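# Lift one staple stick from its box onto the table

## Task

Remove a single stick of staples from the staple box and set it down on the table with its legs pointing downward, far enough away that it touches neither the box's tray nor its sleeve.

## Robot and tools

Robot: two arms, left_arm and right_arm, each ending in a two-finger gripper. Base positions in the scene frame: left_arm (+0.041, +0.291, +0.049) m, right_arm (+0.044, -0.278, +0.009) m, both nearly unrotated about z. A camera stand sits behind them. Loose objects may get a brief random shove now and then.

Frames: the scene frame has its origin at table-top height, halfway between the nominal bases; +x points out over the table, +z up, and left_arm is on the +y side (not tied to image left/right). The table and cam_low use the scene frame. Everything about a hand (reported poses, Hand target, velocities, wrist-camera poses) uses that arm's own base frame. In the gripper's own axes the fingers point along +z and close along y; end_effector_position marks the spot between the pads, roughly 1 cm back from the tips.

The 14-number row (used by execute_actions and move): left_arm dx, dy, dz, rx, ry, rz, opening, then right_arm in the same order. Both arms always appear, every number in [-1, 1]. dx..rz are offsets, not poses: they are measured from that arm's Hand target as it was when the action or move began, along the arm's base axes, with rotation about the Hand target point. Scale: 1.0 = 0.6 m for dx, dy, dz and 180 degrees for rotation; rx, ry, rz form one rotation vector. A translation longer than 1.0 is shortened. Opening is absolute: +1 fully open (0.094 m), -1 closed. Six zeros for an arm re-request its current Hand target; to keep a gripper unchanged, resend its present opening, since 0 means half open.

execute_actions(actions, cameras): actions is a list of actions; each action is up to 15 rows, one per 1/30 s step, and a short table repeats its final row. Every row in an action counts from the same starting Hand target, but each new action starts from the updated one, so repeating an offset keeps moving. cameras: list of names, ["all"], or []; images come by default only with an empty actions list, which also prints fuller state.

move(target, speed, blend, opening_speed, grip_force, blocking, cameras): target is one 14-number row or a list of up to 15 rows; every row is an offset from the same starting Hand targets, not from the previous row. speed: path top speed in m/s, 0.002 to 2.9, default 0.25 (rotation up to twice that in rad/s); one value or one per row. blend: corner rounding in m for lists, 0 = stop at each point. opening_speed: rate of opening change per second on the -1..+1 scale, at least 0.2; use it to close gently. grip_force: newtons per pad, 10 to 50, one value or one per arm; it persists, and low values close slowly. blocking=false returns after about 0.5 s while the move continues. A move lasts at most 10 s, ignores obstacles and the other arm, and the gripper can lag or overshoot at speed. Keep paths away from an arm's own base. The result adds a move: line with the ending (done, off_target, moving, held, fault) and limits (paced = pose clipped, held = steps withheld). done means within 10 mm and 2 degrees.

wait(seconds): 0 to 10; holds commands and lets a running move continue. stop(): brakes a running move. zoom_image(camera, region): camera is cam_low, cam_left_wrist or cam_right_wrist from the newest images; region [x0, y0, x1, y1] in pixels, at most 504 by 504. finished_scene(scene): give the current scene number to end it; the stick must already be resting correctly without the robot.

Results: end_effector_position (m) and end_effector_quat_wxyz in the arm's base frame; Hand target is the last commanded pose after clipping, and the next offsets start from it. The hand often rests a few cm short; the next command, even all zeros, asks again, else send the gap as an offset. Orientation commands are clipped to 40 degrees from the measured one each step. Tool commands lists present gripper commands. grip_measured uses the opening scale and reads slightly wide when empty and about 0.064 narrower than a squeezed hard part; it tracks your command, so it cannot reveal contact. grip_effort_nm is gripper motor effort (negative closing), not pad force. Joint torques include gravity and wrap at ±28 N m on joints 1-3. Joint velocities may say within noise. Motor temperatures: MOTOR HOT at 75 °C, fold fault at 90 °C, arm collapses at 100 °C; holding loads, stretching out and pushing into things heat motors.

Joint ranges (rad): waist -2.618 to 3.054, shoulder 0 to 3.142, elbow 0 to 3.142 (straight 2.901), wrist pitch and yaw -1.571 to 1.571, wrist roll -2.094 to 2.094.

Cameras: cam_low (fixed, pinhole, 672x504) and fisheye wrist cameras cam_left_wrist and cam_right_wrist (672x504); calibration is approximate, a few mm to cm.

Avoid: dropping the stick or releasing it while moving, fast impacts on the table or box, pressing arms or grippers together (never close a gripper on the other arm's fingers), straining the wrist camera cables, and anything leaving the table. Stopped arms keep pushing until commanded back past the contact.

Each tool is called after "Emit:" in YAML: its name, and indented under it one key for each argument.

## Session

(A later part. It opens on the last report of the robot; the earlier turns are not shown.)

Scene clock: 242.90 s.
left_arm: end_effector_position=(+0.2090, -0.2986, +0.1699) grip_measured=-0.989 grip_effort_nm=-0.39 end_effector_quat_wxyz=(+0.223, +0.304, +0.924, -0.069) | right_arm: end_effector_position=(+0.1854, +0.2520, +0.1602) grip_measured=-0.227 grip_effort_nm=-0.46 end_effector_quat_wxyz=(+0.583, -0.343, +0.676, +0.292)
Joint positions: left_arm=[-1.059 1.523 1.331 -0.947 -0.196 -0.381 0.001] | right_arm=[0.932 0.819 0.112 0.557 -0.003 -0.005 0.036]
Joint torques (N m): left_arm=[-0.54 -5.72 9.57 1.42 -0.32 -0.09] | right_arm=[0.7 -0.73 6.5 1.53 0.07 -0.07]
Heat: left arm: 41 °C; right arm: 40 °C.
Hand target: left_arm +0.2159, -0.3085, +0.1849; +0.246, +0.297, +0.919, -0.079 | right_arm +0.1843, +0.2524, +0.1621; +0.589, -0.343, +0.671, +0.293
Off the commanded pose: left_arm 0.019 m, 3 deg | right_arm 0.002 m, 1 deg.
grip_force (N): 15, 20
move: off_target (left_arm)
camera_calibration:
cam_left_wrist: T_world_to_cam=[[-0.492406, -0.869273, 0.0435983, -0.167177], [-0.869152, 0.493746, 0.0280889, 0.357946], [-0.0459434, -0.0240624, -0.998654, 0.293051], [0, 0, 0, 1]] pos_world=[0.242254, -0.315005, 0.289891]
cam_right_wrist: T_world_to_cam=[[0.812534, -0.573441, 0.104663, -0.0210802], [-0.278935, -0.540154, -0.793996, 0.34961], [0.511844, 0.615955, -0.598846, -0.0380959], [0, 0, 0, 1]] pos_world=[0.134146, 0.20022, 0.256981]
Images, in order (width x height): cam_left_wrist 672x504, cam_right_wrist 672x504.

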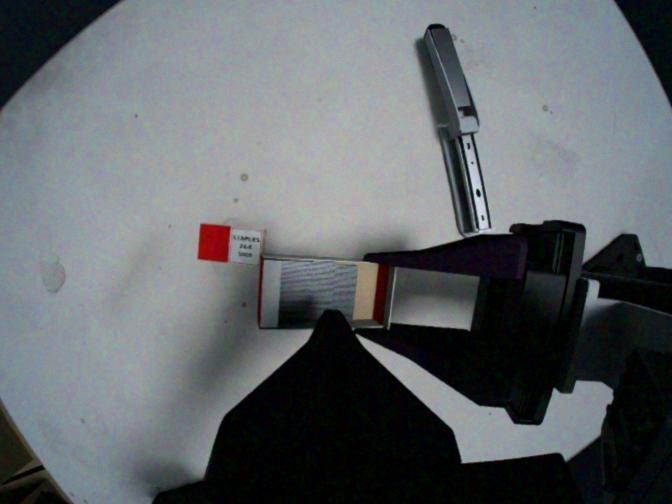

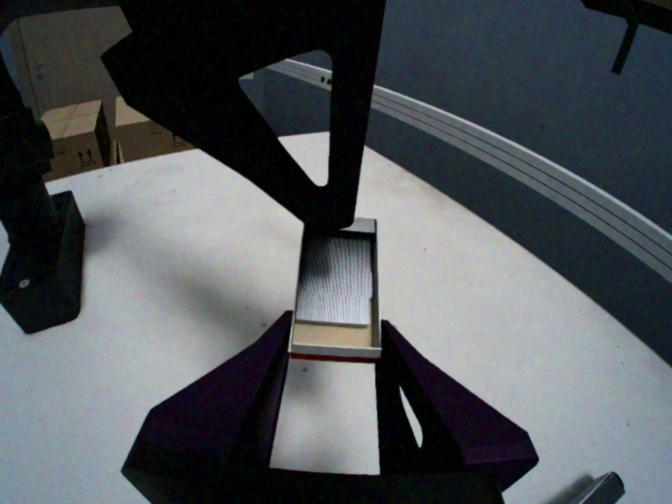

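Emit:
move:
  target: [0.0092, 0.0138, -0.045, 0, 0, 0, -1.0, 0, 0, 0, 0, 0, 0, -0.29]
  speed: 0.1
  cameras: ["cam_right_wrist", "cam_left_wrist"]

Emit:
zoom_image:
  camera: "cam_left_wrist"
  region: [240, 220, 480, 380]

Scene clock: 244.43 s.
left_arm: end_effector_position=(+0.2164, -0.2982, +0.1521) grip_measured=-0.989 grip_effort_nm=-0.38 end_effector_quat_wxyz=(+0.231, +0.300, +0.923, -0.071) | right_arm: end_effector_position=(+0.1854, +0.2520, +0.1602) grip_measured=-0.227 grip_effort_nm=-0.47 end_effector_quat_wxyz=(+0.583, -0.343, +0.676, +0.292)
Joint positions: left_arm=[-1.041 1.523 1.253 -0.852 -0.196 -0.367 0.001] | right_arm=[0.932 0.819 0.112 0.557 -0.003 -0.005 0.036]
Joint torques (N m): left_arm=[0.43 -7.28 5.96 1.65 -0.18 0.08] | right_arm=[0.7 -0.72 6.5 1.53 0.06 -0.08]
Heat: left arm: 41 °C; right arm: 40 °C.
Hand target: left_arm +0.2214, -0.3003, +0.1579; +0.246, +0.297, +0.919, -0.079 | right_arm +0.1843, +0.2524, +0.1621; +0.589, -0.343, +0.671, +0.293
Off the commanded pose: left_arm 0.008 m, 2 deg | right_arm 0.002 m, 1 deg.
grip_force (N): 15, 20
move: done
camera_calibration:
cam_left_wrist: T_world_to_cam=[[-0.48756, -0.871881, 0.0459131, -0.164583], [-0.872453, 0.488538, 0.0125072, 0.366293], [-0.0333351, -0.033959, -0.998867, 0.269931], [0, 0, 0, 1]] pos_world=[0.248327, -0.313279, 0.272601]
cam_right_wrist: T_world_to_cam=[[0.812534, -0.573441, 0.104663, -0.0210802], [-0.278935, -0.540154, -0.793996, 0.34961], [0.511844, 0.615955, -0.598846, -0.0380959], [0, 0, 0, 1]] pos_world=[0.134146, 0.20022, 0.256981]
Images, in order (width x height): cam_left_wrist 672x504, cam_right_wrist 672x504.

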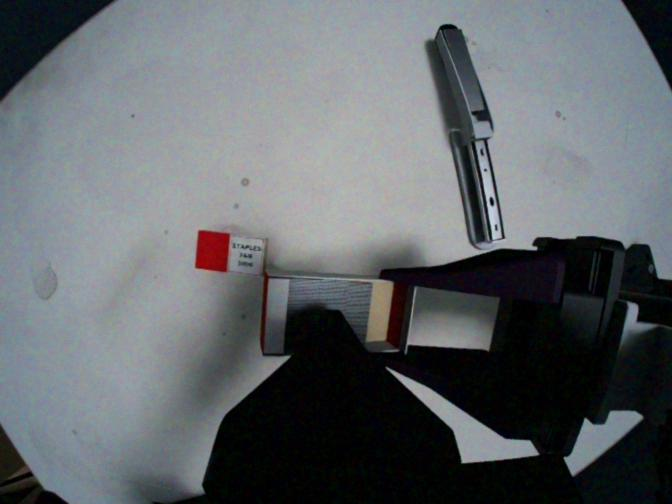

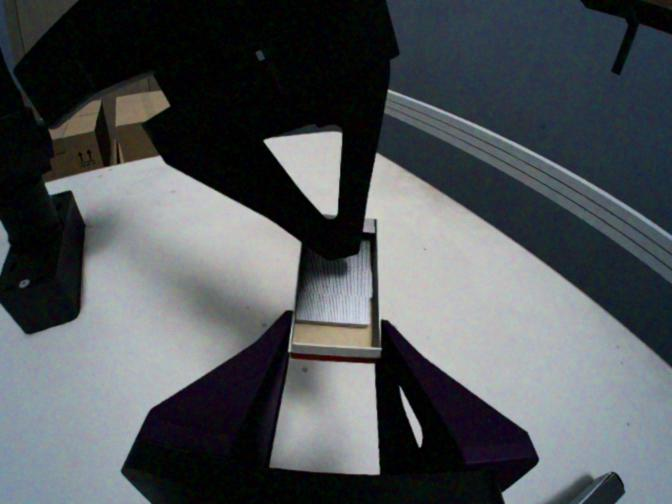

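Scaled by 2.100 from the camera's 672x504 image, which has a finer 960x720 frame.

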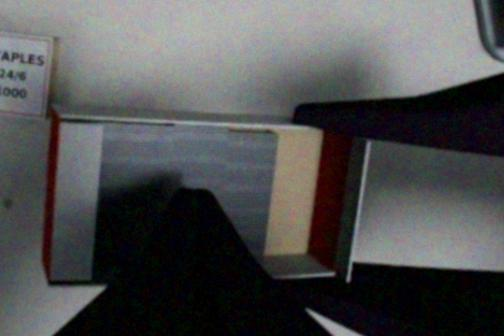

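Emit:
move:
  target: [0.0022, 0.0033, -0.0232, 0, 0, 0, -1.0, 0, 0, 0, 0, 0, 0, -0.29]
  speed: 0.05
  cameras: ["cam_right_wrist", "cam_left_wrist"]

Emit:
zoom_image:
  camera: "cam_left_wrist"
  region: [240, 220, 480, 380]

Scene clock: 246.30 s.
left_arm: end_effector_position=(+0.2174, -0.2970, +0.1386) grip_measured=-0.989 grip_effort_nm=-0.39 end_effector_quat_wxyz=(+0.231, +0.301, +0.922, -0.071) | right_arm: end_effector_position=(+0.1853, +0.2517, +0.1589) grip_measured=-0.227 grip_effort_nm=-0.46 end_effector_quat_wxyz=(+0.582, -0.344, +0.677, +0.291)
Joint positions: left_arm=[-1.036 1.523 1.199 -0.796 -0.194 -0.36 0.001] | right_arm=[0.932 0.821 0.11 0.557 -0.002 -0.006 0.036]
Joint torques (N m): left_arm=[0.62 -7.41 5.78 1.62 -0.17 0.09] | right_arm=[0.7 -0.8 6.71 1.53 0.05 -0.06]
Heat: left arm: 41 °C; right arm: 40 °C.
Hand target: left_arm +0.2228, -0.2983, +0.1440; +0.246, +0.297, +0.919, -0.080 | right_arm +0.1844, +0.2523, +0.1621; +0.589, -0.343, +0.671, +0.293
Off the commanded pose: left_arm 0.008 m, 2 deg | right_arm 0.003 m, 1 deg.
grip_force (N): 15, 20
move: done
camera_calibration:
cam_left_wrist: T_world_to_cam=[[-0.489097, -0.871044, 0.0454487, -0.161803], [-0.87163, 0.490029, 0.0115585, 0.367211], [-0.0323391, -0.0339612, -0.9989, 0.256273], [0, 0, 0, 1]] pos_world=[0.249222, -0.312179, 0.259101]
cam_right_wrist: T_world_to_cam=[[0.812315, -0.573601, 0.105485, -0.0211978], [-0.280124, -0.542364, -0.792068, 0.348865], [0.511542, 0.61386, -0.601249, -0.037725], [0, 0, 0, 1]] pos_world=[0.134243, 0.200211, 0.255879]
Images, in order (width x height): cam_left_wrist 672x504, cam_right_wrist 672x504.

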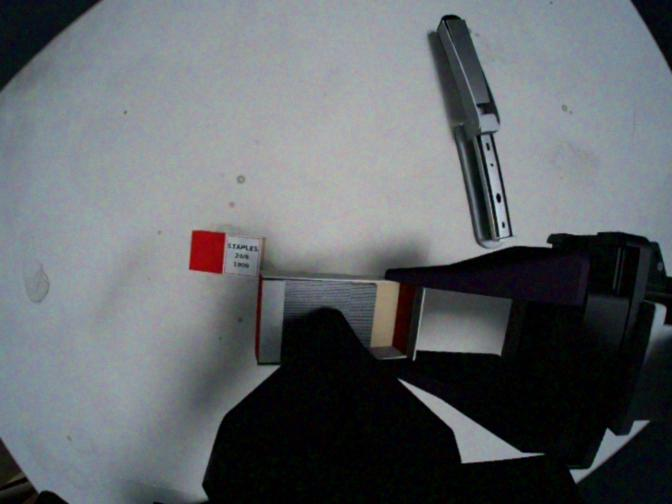

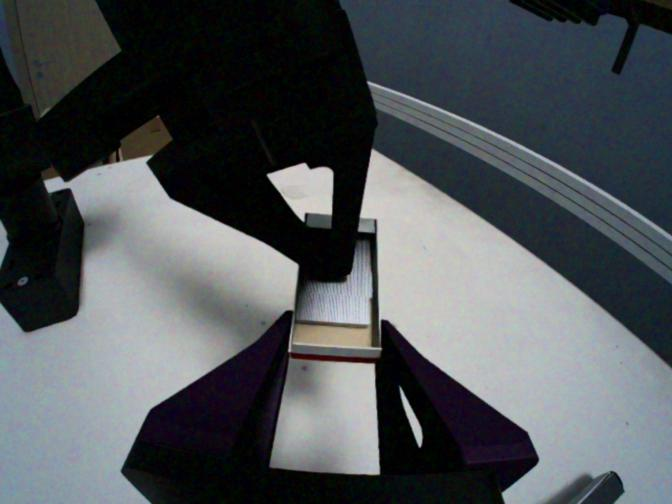

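Scaled by 2.100 from the camera's 672x504 image, which has a finer 960x720 frame.

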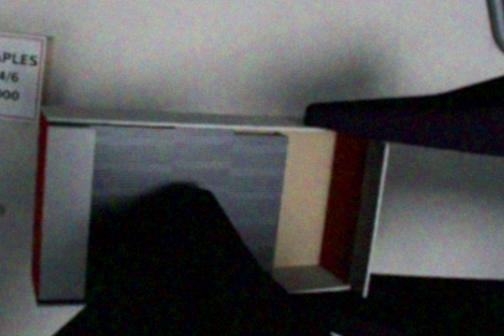

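Emit:
move:
  target: [0, 0, -0.012, 0, 0, 0, -1.0, 0, 0, 0, 0, 0, 0, -0.29]
  speed: 0.05
  cameras: ["cam_right_wrist"]

Scene clock: 247.37 s.
left_arm: end_effector_position=(+0.2182, -0.2990, +0.1338) grip_measured=-0.989 grip_effort_nm=-0.39 end_effector_quat_wxyz=(+0.235, +0.300, +0.921, -0.075) | right_arm: end_effector_position=(+0.1852, +0.2507, +0.1557) grip_measured=-0.227 grip_effort_nm=-0.47 end_effector_quat_wxyz=(+0.579, -0.344, +0.680, +0.289)
Joint positions: left_arm=[-1.036 1.523 1.175 -0.76 -0.191 -0.36 0.001] | right_arm=[0.932 0.821 0.105 0.552 0.001 -0.006 0.036]
Joint torques (N m): left_arm=[0.62 -7.16 5.59 1.58 -0.19 0.08] | right_arm=[0.73 -0.81 6.98 1.57 0.02 -0.06]
Heat: left arm: 41 °C; right arm: 41 °C.
Hand target: left_arm +0.2228, -0.2983, +0.1367; +0.246, +0.297, +0.919, -0.079 | right_arm +0.1843, +0.2523, +0.1620; +0.589, -0.343, +0.671, +0.293
Off the commanded pose: left_arm 0.006 m, 1 deg | right_arm 0.007 m, 2 deg.
grip_force (N): 15, 20
move: done
camera_calibration:
cam_right_wrist: T_world_to_cam=[[0.811112, -0.575261, 0.105695, -0.0207151], [-0.285817, -0.547503, -0.786479, 0.347244], [0.510299, 0.607713, -0.608506, -0.0360151], [0, 0, 0, 1]] pos_world=[0.134429, 0.200087, 0.253374]
Images, in order (width x height): cam_right_wrist 672x504.

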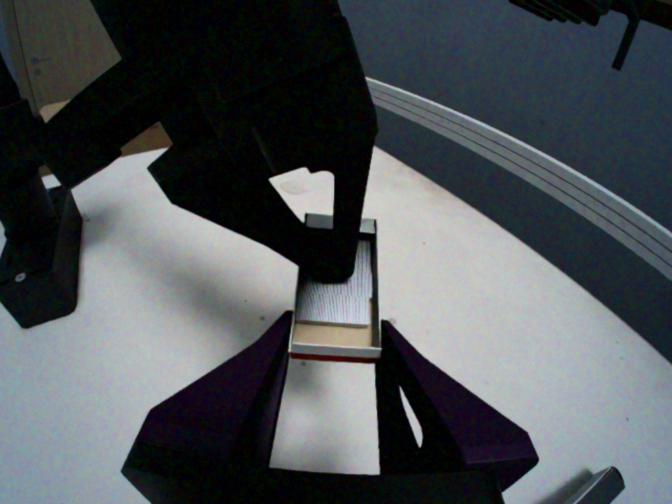

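Emit:
move:
  target: [0, 0, 0, 0, 0, 0, -1.0, 0.0022, 0.0027, -0.0093, 0.0458, -0.0362, 0, -0.29]
  speed: 0.1
  cameras: ["cam_right_wrist"]

Emit:
zoom_image:
  camera: "cam_right_wrist"
  region: [240, 180, 440, 380]

Scene clock: 249.17 s.
left_arm: end_effector_position=(+0.2182, -0.2990, +0.1338) grip_measured=-0.989 grip_effort_nm=-0.39 end_effector_quat_wxyz=(+0.235, +0.300, +0.921, -0.075) | right_arm: end_effector_position=(+0.1879, +0.2542, +0.1529) grip_measured=-0.227 grip_effort_nm=-0.47 end_effector_quat_wxyz=(+0.618, -0.329, +0.645, +0.306)
Joint positions: left_arm=[-1.036 1.523 1.175 -0.76 -0.191 -0.36 0.001] | right_arm=[0.932 1.08 0.009 1.022 0.001 -0.012 0.036]
Joint torques (N m): left_arm=[0.62 -7.15 5.57 1.59 -0.19 0.08] | right_arm=[0.69 -1.5 5.38 1.59 0.04 -0.05]
Heat: left arm: 41 °C; right arm: 41 °C.
Hand target: left_arm +0.2228, -0.2983, +0.1367; +0.246, +0.297, +0.919, -0.079 | right_arm +0.1856, +0.2540, +0.1565; +0.649, -0.316, +0.613, +0.321
Off the commanded pose: left_arm 0.005 m, 1 deg | right_arm 0.004 m, 6 deg.
joint sent to its limit (right arm) — joint 3 (elbow), lower limit, where the elbow is as bent as it goes. The joint targets are off in orientation, not in position.
grip_force (N): 15, 20
move: off_target (right_arm)
camera_calibration:
cam_right_wrist: T_world_to_cam=[[0.803501, -0.584426, 0.113281, -0.0179628], [-0.22618, -0.475725, -0.850016, 0.327999], [0.550662, 0.657367, -0.514431, -0.0757993], [0, 0, 0, 1]] pos_world=[0.13036, 0.195367, 0.241846]
Images, in order (width x height): cam_right_wrist 672x504.

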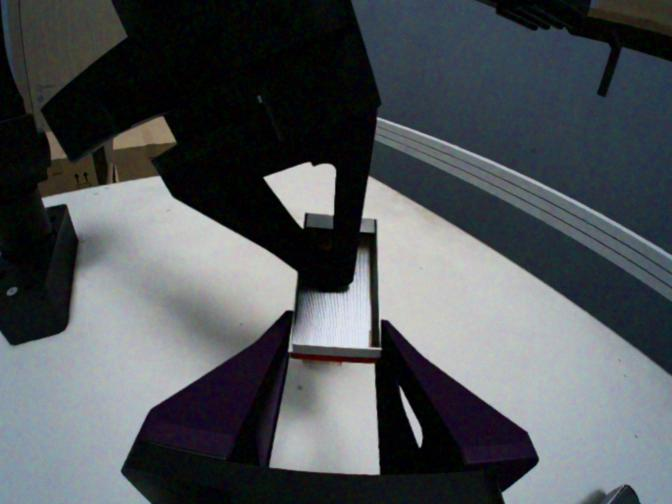

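Scaled by 2.520 from the camera's 672x504 image, which has a finer 960x720 frame.

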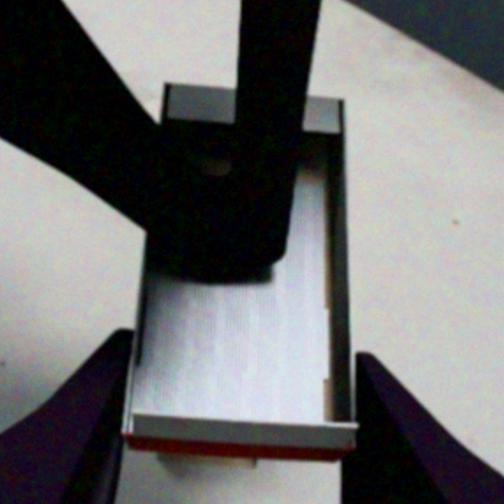

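Emit:
execute_actions:
  actions: []
  cameras: ["cam_left_wrist", "cam_low"]

Emit:
zoom_image:
  camera: "cam_left_wrist"
  region: [240, 240, 440, 380]

Emit:
zoom_image:
  camera: "cam_low"
  region: [180, 190, 330, 320]

Scene clock: 256.77 s.
left_arm: end_effector_position=(+0.2182, -0.2990, +0.1338) grip_measured=-0.989 grip_effort_nm=-0.39 end_effector_quat_wxyz=(+0.235, +0.300, +0.921, -0.075) | right_arm: end_effector_position=(+0.1879, +0.2542, +0.1528) grip_measured=-0.227 grip_effort_nm=-0.46 end_effector_quat_wxyz=(+0.618, -0.329, +0.645, +0.306)
Joint positions: left_arm=[-1.036 1.523 1.175 -0.76 -0.191 -0.36 0.001] | right_arm=[0.932 1.08 0.009 1.022 0.001 -0.012 0.036]
Joint velocities: within noise
Joint torques (N m): left_arm=[0.61 -7.16 5.59 1.59 -0.19 0.08] | right_arm=[0.7 -1.48 5.38 1.59 0.02 -0.07]
Motor temperatures (°C): left_arm=[26 33 40 39 26 22 26] | right_arm=[29 27 34 41 27 26 23]
Heat: left arm: 40 °C; right arm: 41 °C.
Hand target: left_arm +0.2228, -0.2983, +0.1367; +0.246, +0.297, +0.919, -0.079 | right_arm +0.1857, +0.2540, +0.1564; +0.649, -0.316, +0.614, +0.320
Tool commands: left_gripper/opening=-1.0 right_gripper/opening=-0.29
Off the commanded pose: left_arm 0.005 m, 1 deg | right_arm 0.004 m, 6 deg.
grip_force (N): 15, 20
camera_calibration:
cam_left_wrist: T_world_to_cam=[[-0.490189, -0.869984, 0.0533231, -0.163496], [-0.871168, 0.49098, 0.0020232, 0.370364], [-0.0279407, -0.0454616, -0.998575, 0.247095], [0, 0, 0, 1]] pos_world=[0.249409, -0.312847, 0.254712]
Images, in order (width x height): cam_low 672x504, cam_left_wrist 672x504.

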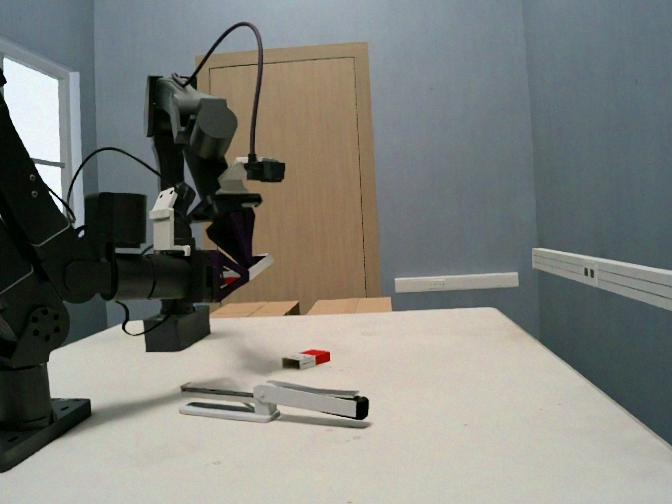

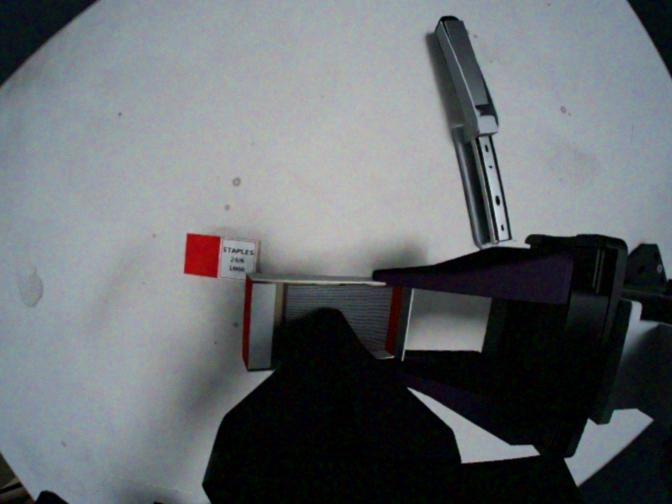

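Scaled by 2.520 from the camera's 672x504 image, which has a finer 960x720 frame.

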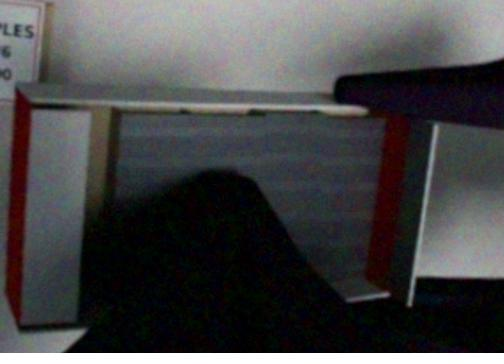

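Scaled by 3.360 from the camera's 672x504 image, which has a finer 960x720 frame.

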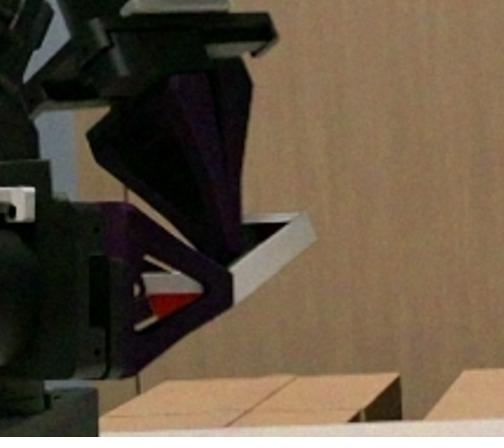

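Emit:
move:
  target: [0, 0, 0.1, 0, 0, 0, -1, 0, 0, 0, 0, 0, 0, -0.29]
  speed: 0.15
  cameras: ["all"]

Scene clock: 259.40 s.
left_arm: end_effector_position=(+0.2166, -0.2966, +0.1812) grip_measured=-0.989 grip_effort_nm=-0.39 end_effector_quat_wxyz=(+0.229, +0.302, +0.923, -0.071) | right_arm: end_effector_position=(+0.1879, +0.2543, +0.1551) grip_measured=-0.227 grip_effort_nm=-0.47 end_effector_quat_wxyz=(+0.621, -0.328, +0.643, +0.307)
Joint positions: left_arm=[-1.036 1.523 1.37 -0.97 -0.191 -0.36 0.001] | right_arm=[0.932 1.08 0.009 1.031 0.001 -0.012 0.036]
Joint torques (N m): left_arm=[0.61 -7.08 8.9 1.25 -0.2 0.07] | right_arm=[0.69 -1.43 5.39 1.51 0.02 -0.06]
Heat: left arm: 41 °C; right arm: 41 °C.
Hand target: left_arm +0.2228, -0.2983, +0.1968; +0.246, +0.297, +0.919, -0.080 | right_arm +0.1857, +0.2540, +0.1564; +0.649, -0.316, +0.614, +0.320
Off the commanded pose: left_arm 0.017 m, 2 deg | right_arm 0.003 m, 5 deg.
joint sent to its limit (right arm) — joint 3 (elbow), lower limit, where the elbow is as bent as it goes. The joint targets are off in orientation, not in position.
grip_force (N): 15, 20
move: off_target (left_arm, right_arm)
camera_calibration:
cam_left_wrist: T_world_to_cam=[[-0.490632, -0.870164, 0.0457805, -0.1632], [-0.870609, 0.491719, 0.0158916, 0.36525], [-0.0363394, -0.03206, -0.998825, 0.300285], [0, 0, 0, 1]] pos_world=[0.248831, -0.311984, 0.301599]
cam_right_wrist: T_world_to_cam=[[0.802892, -0.585177, 0.113719, -0.0179756], [-0.221486, -0.46994, -0.854459, 0.328224], [0.553451, 0.660852, -0.50692, -0.0774187], [0, 0, 0, 1]] pos_world=[0.129977, 0.194889, 0.243253]

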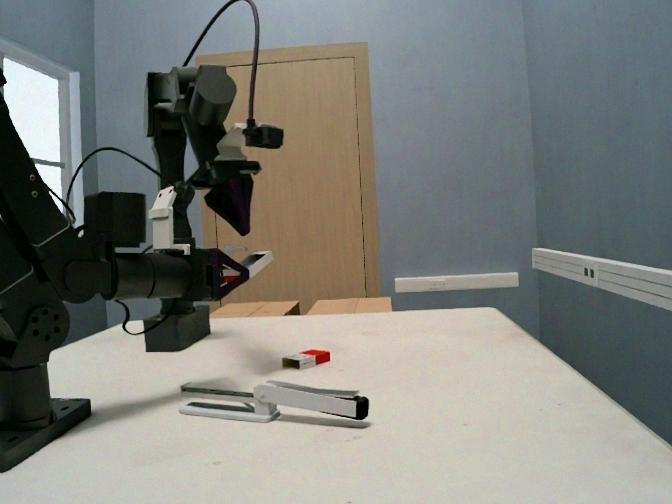

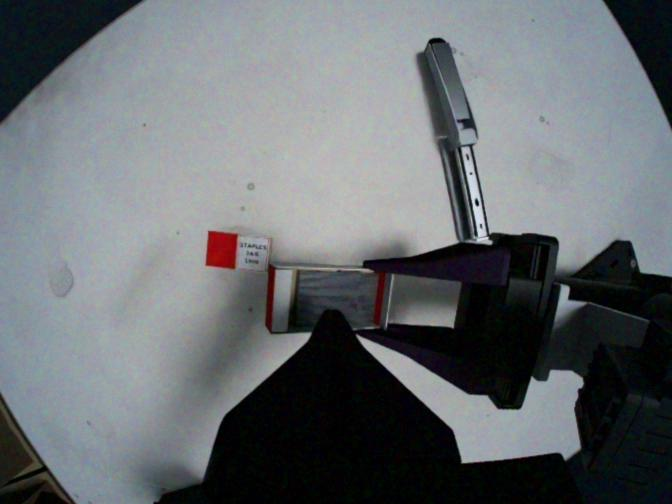

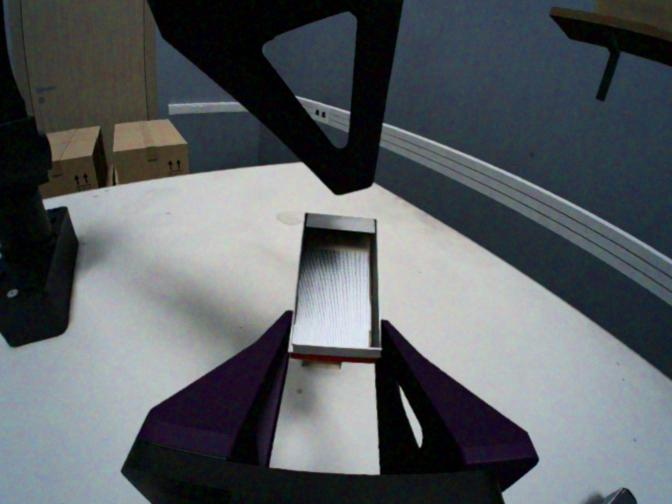

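Emit:
move:
  target:
    - [-0.0477, 0.178, 0, 0, 0, 0, -1, 0, 0, 0, 0, 0, 0, -0.29]
    - [-0.0477, 0.178, 0, 0, 0, 0, -1, 0, 0, 0.03, -0.2041, 0.1612, 0, -0.29]
  speed: 0.2
  grip_force: [15, 30]
  cameras: ["cam_right_wrist"]

Scene clock: 267.60 s.
left_arm: end_effector_position=(+0.1947, -0.1956, +0.1971) grip_measured=-0.989 grip_effort_nm=-0.39 end_effector_quat_wxyz=(+0.245, +0.297, +0.919, -0.081) | right_arm: end_effector_position=(+0.1827, +0.2487, +0.1609) grip_measured=-0.234 grip_effort_nm=-0.65 end_effector_quat_wxyz=(+0.335, -0.418, +0.827, +0.170)
Joint positions: left_arm=[-0.868 1.133 1.121 -1.051 -0.117 -0.212 0.001] | right_arm=[0.932 1.02 0.769 -0.549 -0.004 -0.003 0.036]
Joint torques (N m): left_arm=[0.57 -3.59 5.65 1.4 -0.1 0.09] | right_arm=[-0.25 -2.47 10.02 0.99 -0.13 0.05]
Heat: left arm: 41 °C; right arm: 41 °C.
Hand target: left_arm +0.1941, -0.1916, +0.1968; +0.246, +0.297, +0.919, -0.080 | right_arm +0.1857, +0.2539, +0.1744; +0.346, -0.413, +0.823, +0.181
Off the commanded pose: left_arm 0.004 m, 0 deg | right_arm 0.015 m, 2 deg.
grip_force (N): 15, 30
move: off_target (right_arm)
camera_calibration:
cam_right_wrist: T_world_to_cam=[[0.846875, -0.527619, 0.0664889, -0.0325165], [-0.493953, -0.826762, -0.26921, 0.373811], [0.197011, 0.195145, -0.960784, 0.186124], [0, 0, 0, 1]] pos_world=[0.175514, 0.255576, 0.28162]
Images, in order (width x height): cam_right_wrist 672x504.

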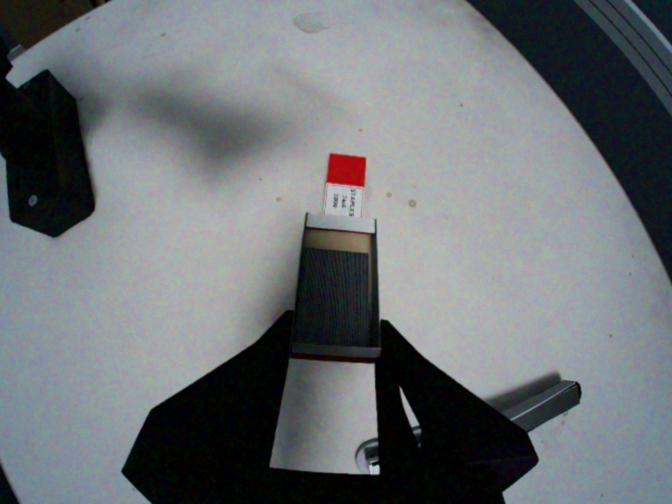

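Emit:
move:
  target: [0, 0, 0, 0, 0, 0, -1, 0, 0, 0, -0.0524, 0.0413, 0, -0.29]
  speed: 0.2
  cameras: ["cam_right_wrist"]

Emit:
zoom_image:
  camera: "cam_right_wrist"
  region: [270, 190, 410, 370]

Scene clock: 269.20 s.
left_arm: end_effector_position=(+0.1947, -0.1956, +0.1971) grip_measured=-0.989 grip_effort_nm=-0.38 end_effector_quat_wxyz=(+0.245, +0.297, +0.919, -0.081) | right_arm: end_effector_position=(+0.1816, +0.2489, +0.1627) grip_measured=-0.234 grip_effort_nm=-0.65 end_effector_quat_wxyz=(+0.246, -0.434, +0.857, +0.129)
Joint positions: left_arm=[-0.868 1.133 1.121 -1.051 -0.117 -0.212 0.001] | right_arm=[0.932 1.192 0.994 -0.81 -0.009 -0.002 0.036]
Joint torques (N m): left_arm=[0.58 -3.6 5.65 1.39 -0.1 0.09] | right_arm=[-0.55 -3.56 9.8 0.74 -0.14 0.04]
Heat: left arm: 41 °C; right arm: 40 °C.
Hand target: left_arm +0.1941, -0.1916, +0.1968; +0.246, +0.297, +0.919, -0.080 | right_arm +0.1857, +0.2540, +0.1745; +0.257, -0.428, +0.855, +0.139
Off the commanded pose: left_arm 0.004 m, 0 deg | right_arm 0.013 m, 2 deg.
grip_force (N): 15, 30
move: off_target (right_arm)
camera_calibration:
cam_right_wrist: T_world_to_cam=[[0.855445, -0.516102, 0.0430469, -0.0321202], [-0.512924, -0.855792, -0.0672987, 0.351616], [0.0715722, 0.0354905, -0.996804, 0.256474], [0, 0, 0, 1]] pos_world=[0.189473, 0.27523, 0.2807]
Images, in order (width x height): cam_right_wrist 672x504.

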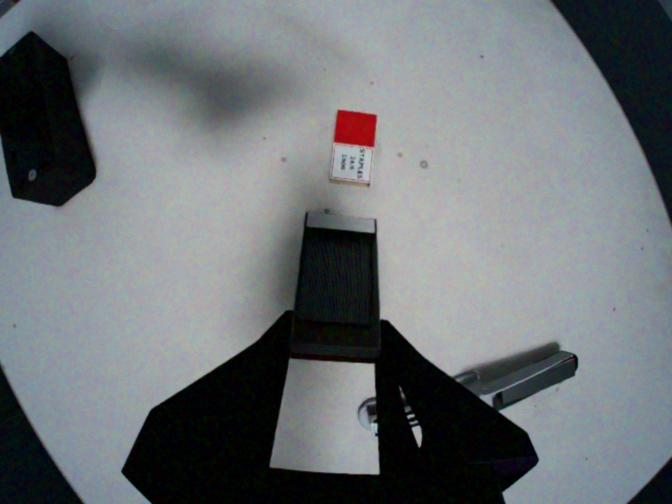

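Scaled by 2.800 from the camera's 672x504 image, which has a finer 960x720 frame.

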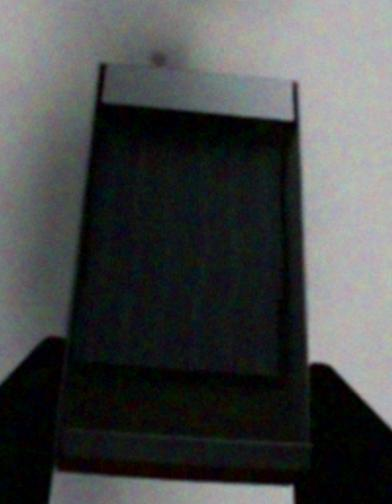

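Emit:
move:
  target: [0, 0, 0, 0, 0, 0, -1, 0, 0, 0, 0.2102, -0.166, 0, -0.29]
  speed: 0.2
  cameras: ["cam_left_wrist", "cam_right_wrist"]

Scene clock: 272.70 s.
left_arm: end_effector_position=(+0.1947, -0.1956, +0.1971) grip_measured=-0.989 grip_effort_nm=-0.39 end_effector_quat_wxyz=(+0.245, +0.297, +0.919, -0.081) | right_arm: end_effector_position=(+0.1865, +0.2535, +0.1723) grip_measured=-0.234 grip_effort_nm=-0.65 end_effector_quat_wxyz=(+0.582, -0.344, +0.677, +0.292)
Joint positions: left_arm=[-0.868 1.133 1.121 -1.051 -0.117 -0.212 0.001] | right_arm=[0.932 0.784 0.161 0.469 -0.003 -0.005 0.036]
Joint torques (N m): left_arm=[0.57 -3.59 5.65 1.4 -0.1 0.09] | right_arm=[0.69 -0.7 6.71 1.5 0.06 -0.06]
Heat: left arm: 41 °C; right arm: 40 °C.
Hand target: left_arm +0.1941, -0.1916, +0.1968; +0.246, +0.297, +0.919, -0.080 | right_arm +0.1857, +0.2540, +0.1744; +0.588, -0.343, +0.671, +0.293
Off the commanded pose: left_arm 0.004 m, 0 deg | right_arm 0.002 m, 1 deg.
grip_force (N): 15, 30
move: done
camera_calibration:
cam_left_wrist: T_world_to_cam=[[-0.487735, -0.870888, 0.0605677, -0.0904602], [-0.872906, 0.487485, -0.0198553, 0.302926], [-0.0122341, -0.062554, -0.997967, 0.30776], [0, 0, 0, 1]] pos_world=[0.224071, -0.207201, 0.318628]
cam_right_wrist: T_world_to_cam=[[0.812712, -0.573122, 0.105025, -0.022589], [-0.280066, -0.542304, -0.79213, 0.360867], [0.510942, 0.61436, -0.601249, -0.031346], [0, 0, 0, 1]] pos_world=[0.135441, 0.202011, 0.269379]
Images, in order (width x height): cam_left_wrist 672x504, cam_right_wrist 672x504.

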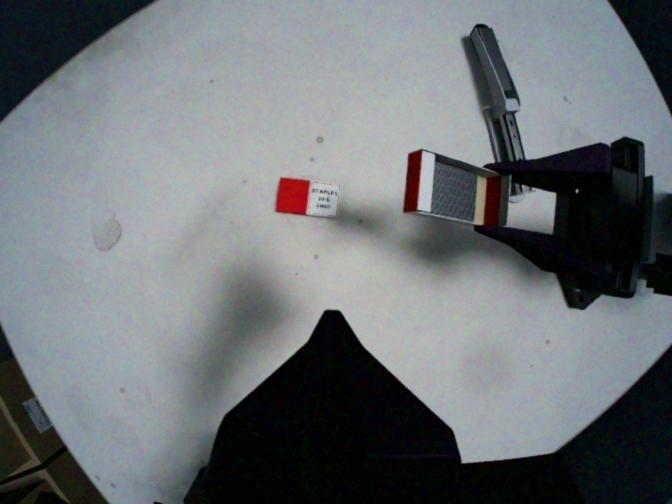

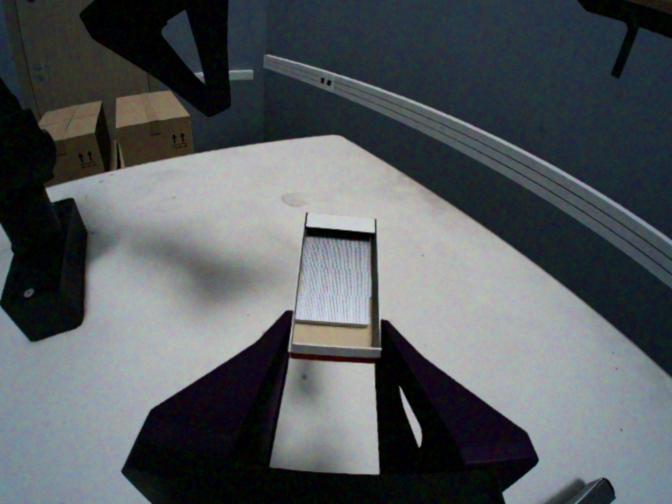

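Emit:
zoom_image:
  camera: "cam_left_wrist"
  region: [395, 135, 535, 240]

Scaled by 3.600 from the camera's 672x504 image, which has a finer 960x720 frame.

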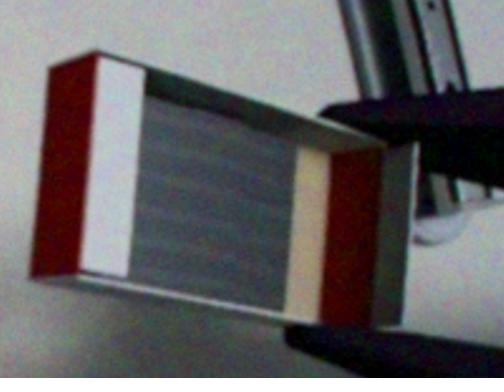

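Emit:
move:
  target: [0.0365, -0.1837, -0.0363, 0, 0, 0, -1, 0, 0, 0, 0, 0, 0, -0.29]
  speed: 0.15
  cameras: ["cam_left_wrist", "cam_right_wrist"]

Emit:
zoom_image:
  camera: "cam_left_wrist"
  region: [230, 230, 440, 360]

Scene clock: 275.10 s.
left_arm: end_effector_position=(+0.2073, -0.2887, +0.1590) grip_measured=-0.989 grip_effort_nm=-0.39 end_effector_quat_wxyz=(+0.218, +0.305, +0.925, -0.064) | right_arm: end_effector_position=(+0.1866, +0.2535, +0.1726) grip_measured=-0.234 grip_effort_nm=-0.65 end_effector_quat_wxyz=(+0.582, -0.343, +0.677, +0.292)
Joint positions: left_arm=[-1.047 1.498 1.269 -0.923 -0.19 -0.37 0.001] | right_arm=[0.932 0.784 0.161 0.47 -0.002 -0.005 0.036]
Joint torques (N m): left_arm=[-0.58 -5.56 9.4 1.58 -0.3 -0.09] | right_arm=[0.68 -0.68 6.71 1.52 0.06 -0.07]
Heat: left arm: 41 °C; right arm: 40 °C.
Hand target: left_arm +0.2161, -0.3017, +0.1751; +0.246, +0.297, +0.919, -0.080 | right_arm +0.1857, +0.2540, +0.1744; +0.588, -0.343, +0.671, +0.293
Off the commanded pose: left_arm 0.022 m, 4 deg | right_arm 0.002 m, 1 deg.
grip_force (N): 15, 30
move: off_target (left_arm)
camera_calibration:
cam_left_wrist: T_world_to_cam=[[-0.491389, -0.870149, 0.0371121, -0.158409], [-0.869305, 0.492631, 0.0402923, 0.349704], [-0.0533429, -0.0124625, -0.998498, 0.287121], [0, 0, 0, 1]] pos_world=[0.241475, -0.306536, 0.278478]
cam_right_wrist: T_world_to_cam=[[0.812216, -0.573793, 0.1052, -0.0225127], [-0.27984, -0.541469, -0.79278, 0.360951], [0.511855, 0.61447, -0.60036, -0.0315528], [0, 0, 0, 1]] pos_world=[0.135444, 0.201914, 0.26958]
Images, in order (width x height): cam_left_wrist 672x504, cam_right_wrist 672x504.

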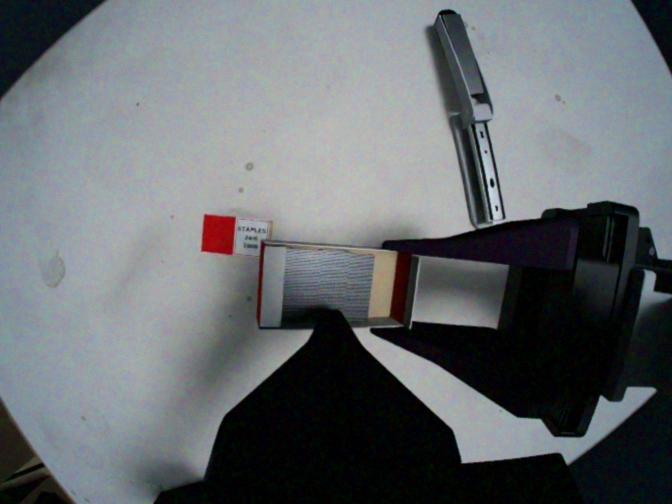

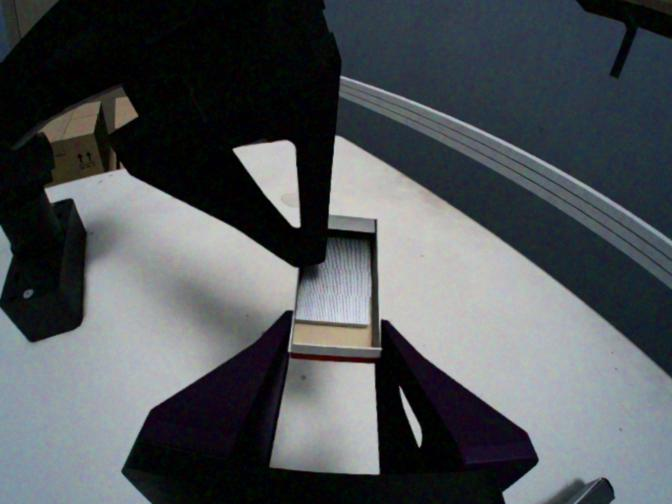

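Scaled by 2.400 from the camera's 672x504 image, which has a finer 960x720 frame.

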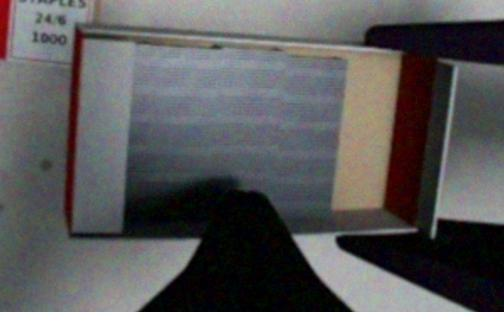

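Emit:
move:
  target: [0.023, -0.0187, 0.0167, 0, 0, 0, -1, 0, 0, 0, 0, 0, 0, -0.29]
  speed: 0.1
  cameras: ["cam_left_wrist"]

Emit:
zoom_image:
  camera: "cam_left_wrist"
  region: [230, 230, 440, 360]

Scene clock: 276.80 s.
left_arm: end_effector_position=(+0.2219, -0.3084, +0.1738) grip_measured=-0.989 grip_effort_nm=-0.39 end_effector_quat_wxyz=(+0.233, +0.300, +0.922, -0.076) | right_arm: end_effector_position=(+0.1866, +0.2535, +0.1726) grip_measured=-0.234 grip_effort_nm=-0.65 end_effector_quat_wxyz=(+0.582, -0.343, +0.677, +0.292)
Joint positions: left_arm=[-1.04 1.559 1.371 -0.923 -0.191 -0.365 0.001] | right_arm=[0.932 0.784 0.161 0.47 -0.002 -0.005 0.036]
Joint torques (N m): left_arm=[0.38 -5.81 9.48 1.31 -0.22 0.08] | right_arm=[0.68 -0.68 6.71 1.52 0.06 -0.07]
Heat: left arm: 41 °C; right arm: 40 °C.
Hand target: left_arm +0.2298, -0.3130, +0.1851; +0.246, +0.297, +0.919, -0.080 | right_arm +0.1857, +0.2540, +0.1744; +0.588, -0.343, +0.671, +0.293
Off the commanded pose: left_arm 0.015 m, 2 deg | right_arm 0.002 m, 1 deg.
grip_force (N): 15, 30
move: off_target (left_arm)
camera_calibration:
cam_left_wrist: T_world_to_cam=[[-0.489822, -0.870126, 0.0543605, -0.172266], [-0.871241, 0.490819, 0.00592635, 0.377435], [-0.0318379, -0.0444583, -0.998504, 0.287814], [0, 0, 0, 1]] pos_world=[0.25362, -0.32235, 0.294511]
Images, in order (width x height): cam_left_wrist 672x504.

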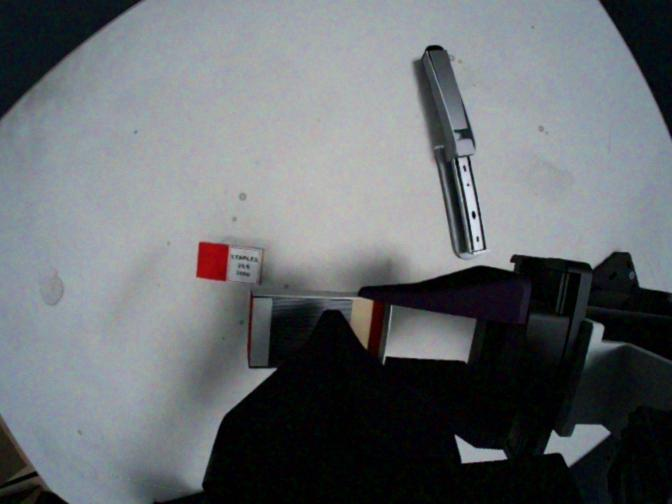

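Scaled by 2.400 from the camera's 672x504 image, which has a finer 960x720 frame.

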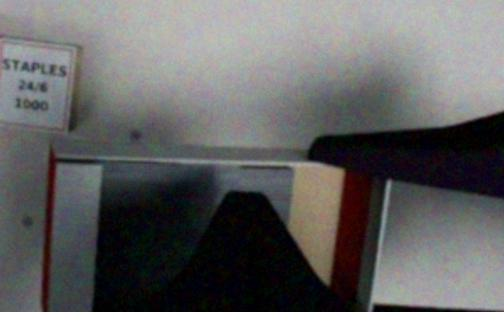

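Emit:
move:
  target: [0.0065, 0.0202, 0, 0, 0, 0, -1, 0, 0, 0, 0, 0, 0, -0.29]
  speed: 0.1
  cameras: ["cam_left_wrist"]

Emit:
zoom_image:
  camera: "cam_left_wrist"
  region: [230, 230, 440, 360]

Scene clock: 278.10 s.
left_arm: end_effector_position=(+0.2309, -0.3018, +0.1735) grip_measured=-0.989 grip_effort_nm=-0.39 end_effector_quat_wxyz=(+0.232, +0.299, +0.923, -0.072) | right_arm: end_effector_position=(+0.1866, +0.2535, +0.1726) grip_measured=-0.234 grip_effort_nm=-0.65 end_effector_quat_wxyz=(+0.582, -0.343, +0.677, +0.292)
Joint positions: left_arm=[-1.006 1.559 1.371 -0.923 -0.182 -0.336 0.001] | right_arm=[0.932 0.784 0.161 0.47 -0.002 -0.005 0.036]
Joint torques (N m): left_arm=[0.42 -8.44 7.04 1.36 -0.15 0.07] | right_arm=[0.66 -0.68 6.69 1.52 0.06 -0.07]
Heat: left arm: 41 °C; right arm: 40 °C.
Hand target: left_arm +0.2337, -0.3009, +0.1851; +0.246, +0.297, +0.919, -0.080 | right_arm +0.1857, +0.2540, +0.1744; +0.588, -0.343, +0.671, +0.293
Off the commanded pose: left_arm 0.012 m, 2 deg | right_arm 0.002 m, 1 deg.
grip_force (N): 15, 30
move: off_target (left_arm)
camera_calibration:
cam_left_wrist: T_world_to_cam=[[-0.486226, -0.872534, 0.0476218, -0.162409], [-0.873303, 0.487107, 0.0082915, 0.380926], [-0.0304315, -0.0375567, -0.998831, 0.289967], [0, 0, 0, 1]] pos_world=[0.262521, -0.316369, 0.294204]
Images, in order (width x height): cam_left_wrist 672x504.

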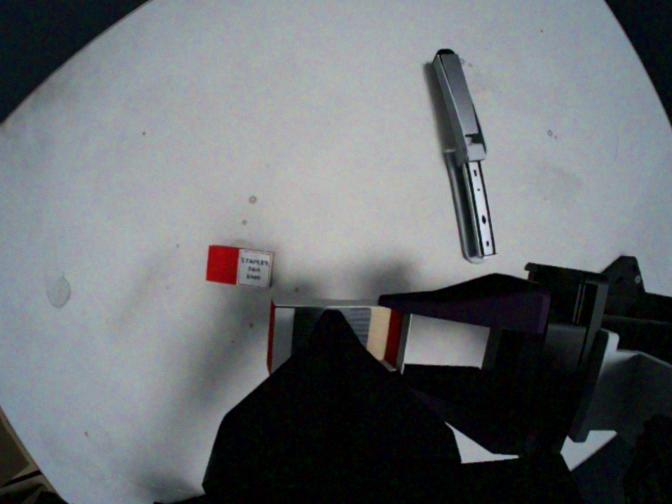

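Scaled by 2.400 from the camera's 672x504 image, which has a finer 960x720 frame.

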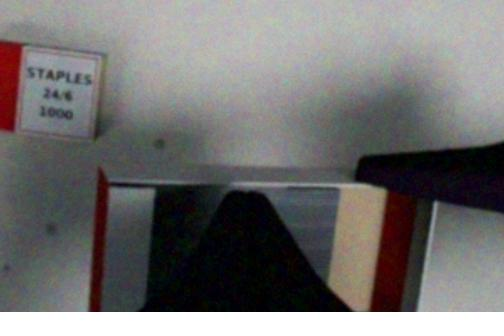

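Emit:
move:
  target: [-0.0187, 0.001, 0, 0, 0, 0, -1, 0, 0, 0, 0, 0, 0, -0.29]
  speed: 0.1
  cameras: ["cam_left_wrist"]

Emit:
zoom_image:
  camera: "cam_left_wrist"
  region: [230, 230, 440, 360]

Scene clock: 279.40 s.
left_arm: end_effector_position=(+0.2251, -0.3053, +0.1753) grip_measured=-0.989 grip_effort_nm=-0.39 end_effector_quat_wxyz=(+0.233, +0.301, +0.922, -0.077) | right_arm: end_effector_position=(+0.1866, +0.2535, +0.1726) grip_measured=-0.234 grip_effort_nm=-0.65 end_effector_quat_wxyz=(+0.582, -0.343, +0.677, +0.292)
Joint positions: left_arm=[-1.024 1.554 1.371 -0.924 -0.182 -0.349 0.001] | right_arm=[0.932 0.784 0.161 0.47 -0.002 -0.005 0.036]
Joint torques (N m): left_arm=[-0.62 -9.91 5.52 1.32 -0.29 -0.1] | right_arm=[0.68 -0.68 6.68 1.52 0.06 -0.06]
Heat: left arm: 41 °C; right arm: 40 °C.
Hand target: left_arm +0.2224, -0.3003, +0.1850; +0.246, +0.297, +0.919, -0.080 | right_arm +0.1857, +0.2540, +0.1744; +0.588, -0.343, +0.671, +0.293
Off the commanded pose: left_arm 0.011 m, 2 deg | right_arm 0.002 m, 1 deg.
grip_force (N): 15, 30
move: off_target (left_arm)
camera_calibration:
cam_left_wrist: T_world_to_cam=[[-0.491955, -0.868827, 0.0558558, -0.167473], [-0.870012, 0.492997, 0.0057617, 0.379069], [-0.0325426, -0.0457607, -0.998422, 0.289298], [0, 0, 0, 1]] pos_world=[0.256819, -0.319146, 0.296012]
Images, in order (width x height): cam_left_wrist 672x504.

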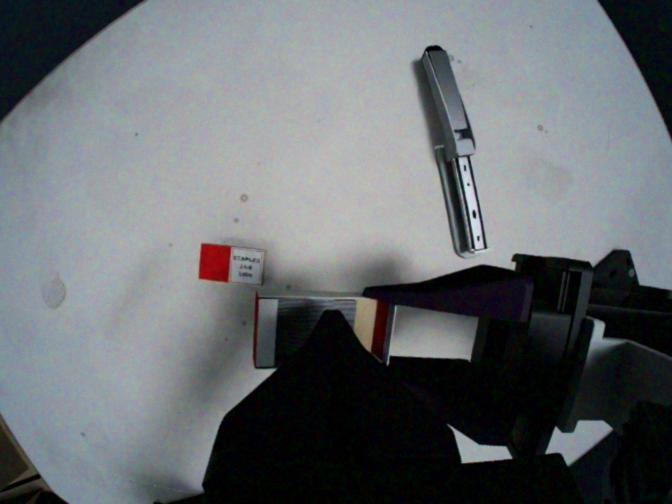

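Scaled by 2.400 from the camera's 672x504 image, which has a finer 960x720 frame.

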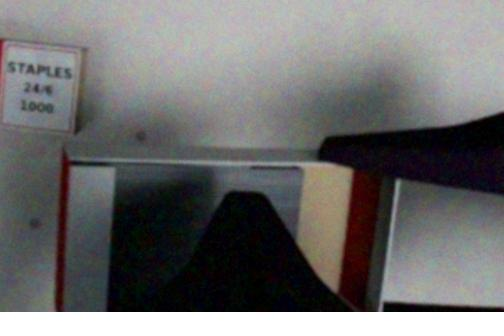

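Emit:
move:
  target: [0.01, 0.0077, 0, 0, 0, 0, -1, 0, 0, 0, 0, 0, 0, -0.29]
  speed: 0.1
  cameras: ["cam_left_wrist"]

Emit:
zoom_image:
  camera: "cam_left_wrist"
  region: [230, 230, 440, 360]

Scene clock: 280.70 s.
left_arm: end_effector_position=(+0.2276, -0.3011, +0.1725) grip_measured=-0.989 grip_effort_nm=-0.39 end_effector_quat_wxyz=(+0.230, +0.300, +0.923, -0.072) | right_arm: end_effector_position=(+0.1866, +0.2535, +0.1726) grip_measured=-0.234 grip_effort_nm=-0.65 end_effector_quat_wxyz=(+0.582, -0.343, +0.677, +0.292)
Joint positions: left_arm=[-1.013 1.553 1.362 -0.924 -0.182 -0.342 0.001] | right_arm=[0.932 0.784 0.161 0.47 -0.002 -0.005 0.036]
Joint torques (N m): left_arm=[0.47 -10.19 5.81 1.35 -0.18 0.07] | right_arm=[0.69 -0.68 6.71 1.52 0.06 -0.07]
Heat: left arm: 41 °C; right arm: 40 °C.
Hand target: left_arm +0.2284, -0.2957, +0.1850; +0.246, +0.297, +0.919, -0.080 | right_arm +0.1857, +0.2540, +0.1744; +0.588, -0.343, +0.671, +0.293
Off the commanded pose: left_arm 0.014 m, 2 deg | right_arm 0.002 m, 1 deg.
grip_force (N): 15, 30
move: off_target (left_arm)
camera_calibration:
cam_left_wrist: T_world_to_cam=[[-0.48776, -0.871627, 0.0485375, -0.162995], [-0.872306, 0.488811, 0.0120572, 0.377394], [-0.034235, -0.0364585, -0.998749, 0.290005], [0, 0, 0, 1]] pos_world=[0.259629, -0.315972, 0.293003]
Images, in order (width x height): cam_left_wrist 672x504.

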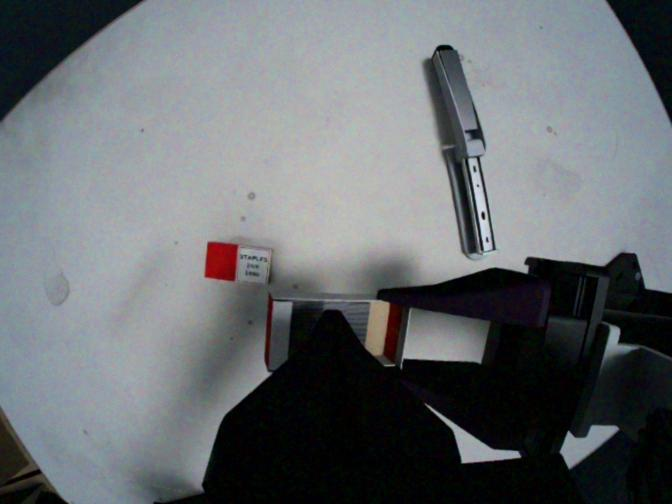

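Scaled by 2.400 from the camera's 672x504 image, which has a finer 960x720 frame.

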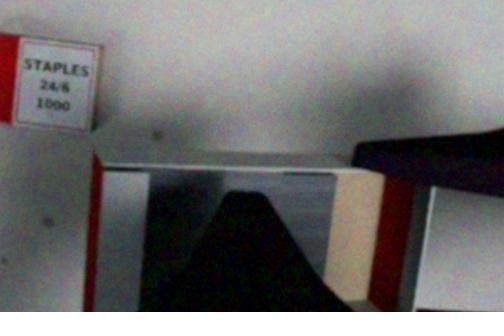

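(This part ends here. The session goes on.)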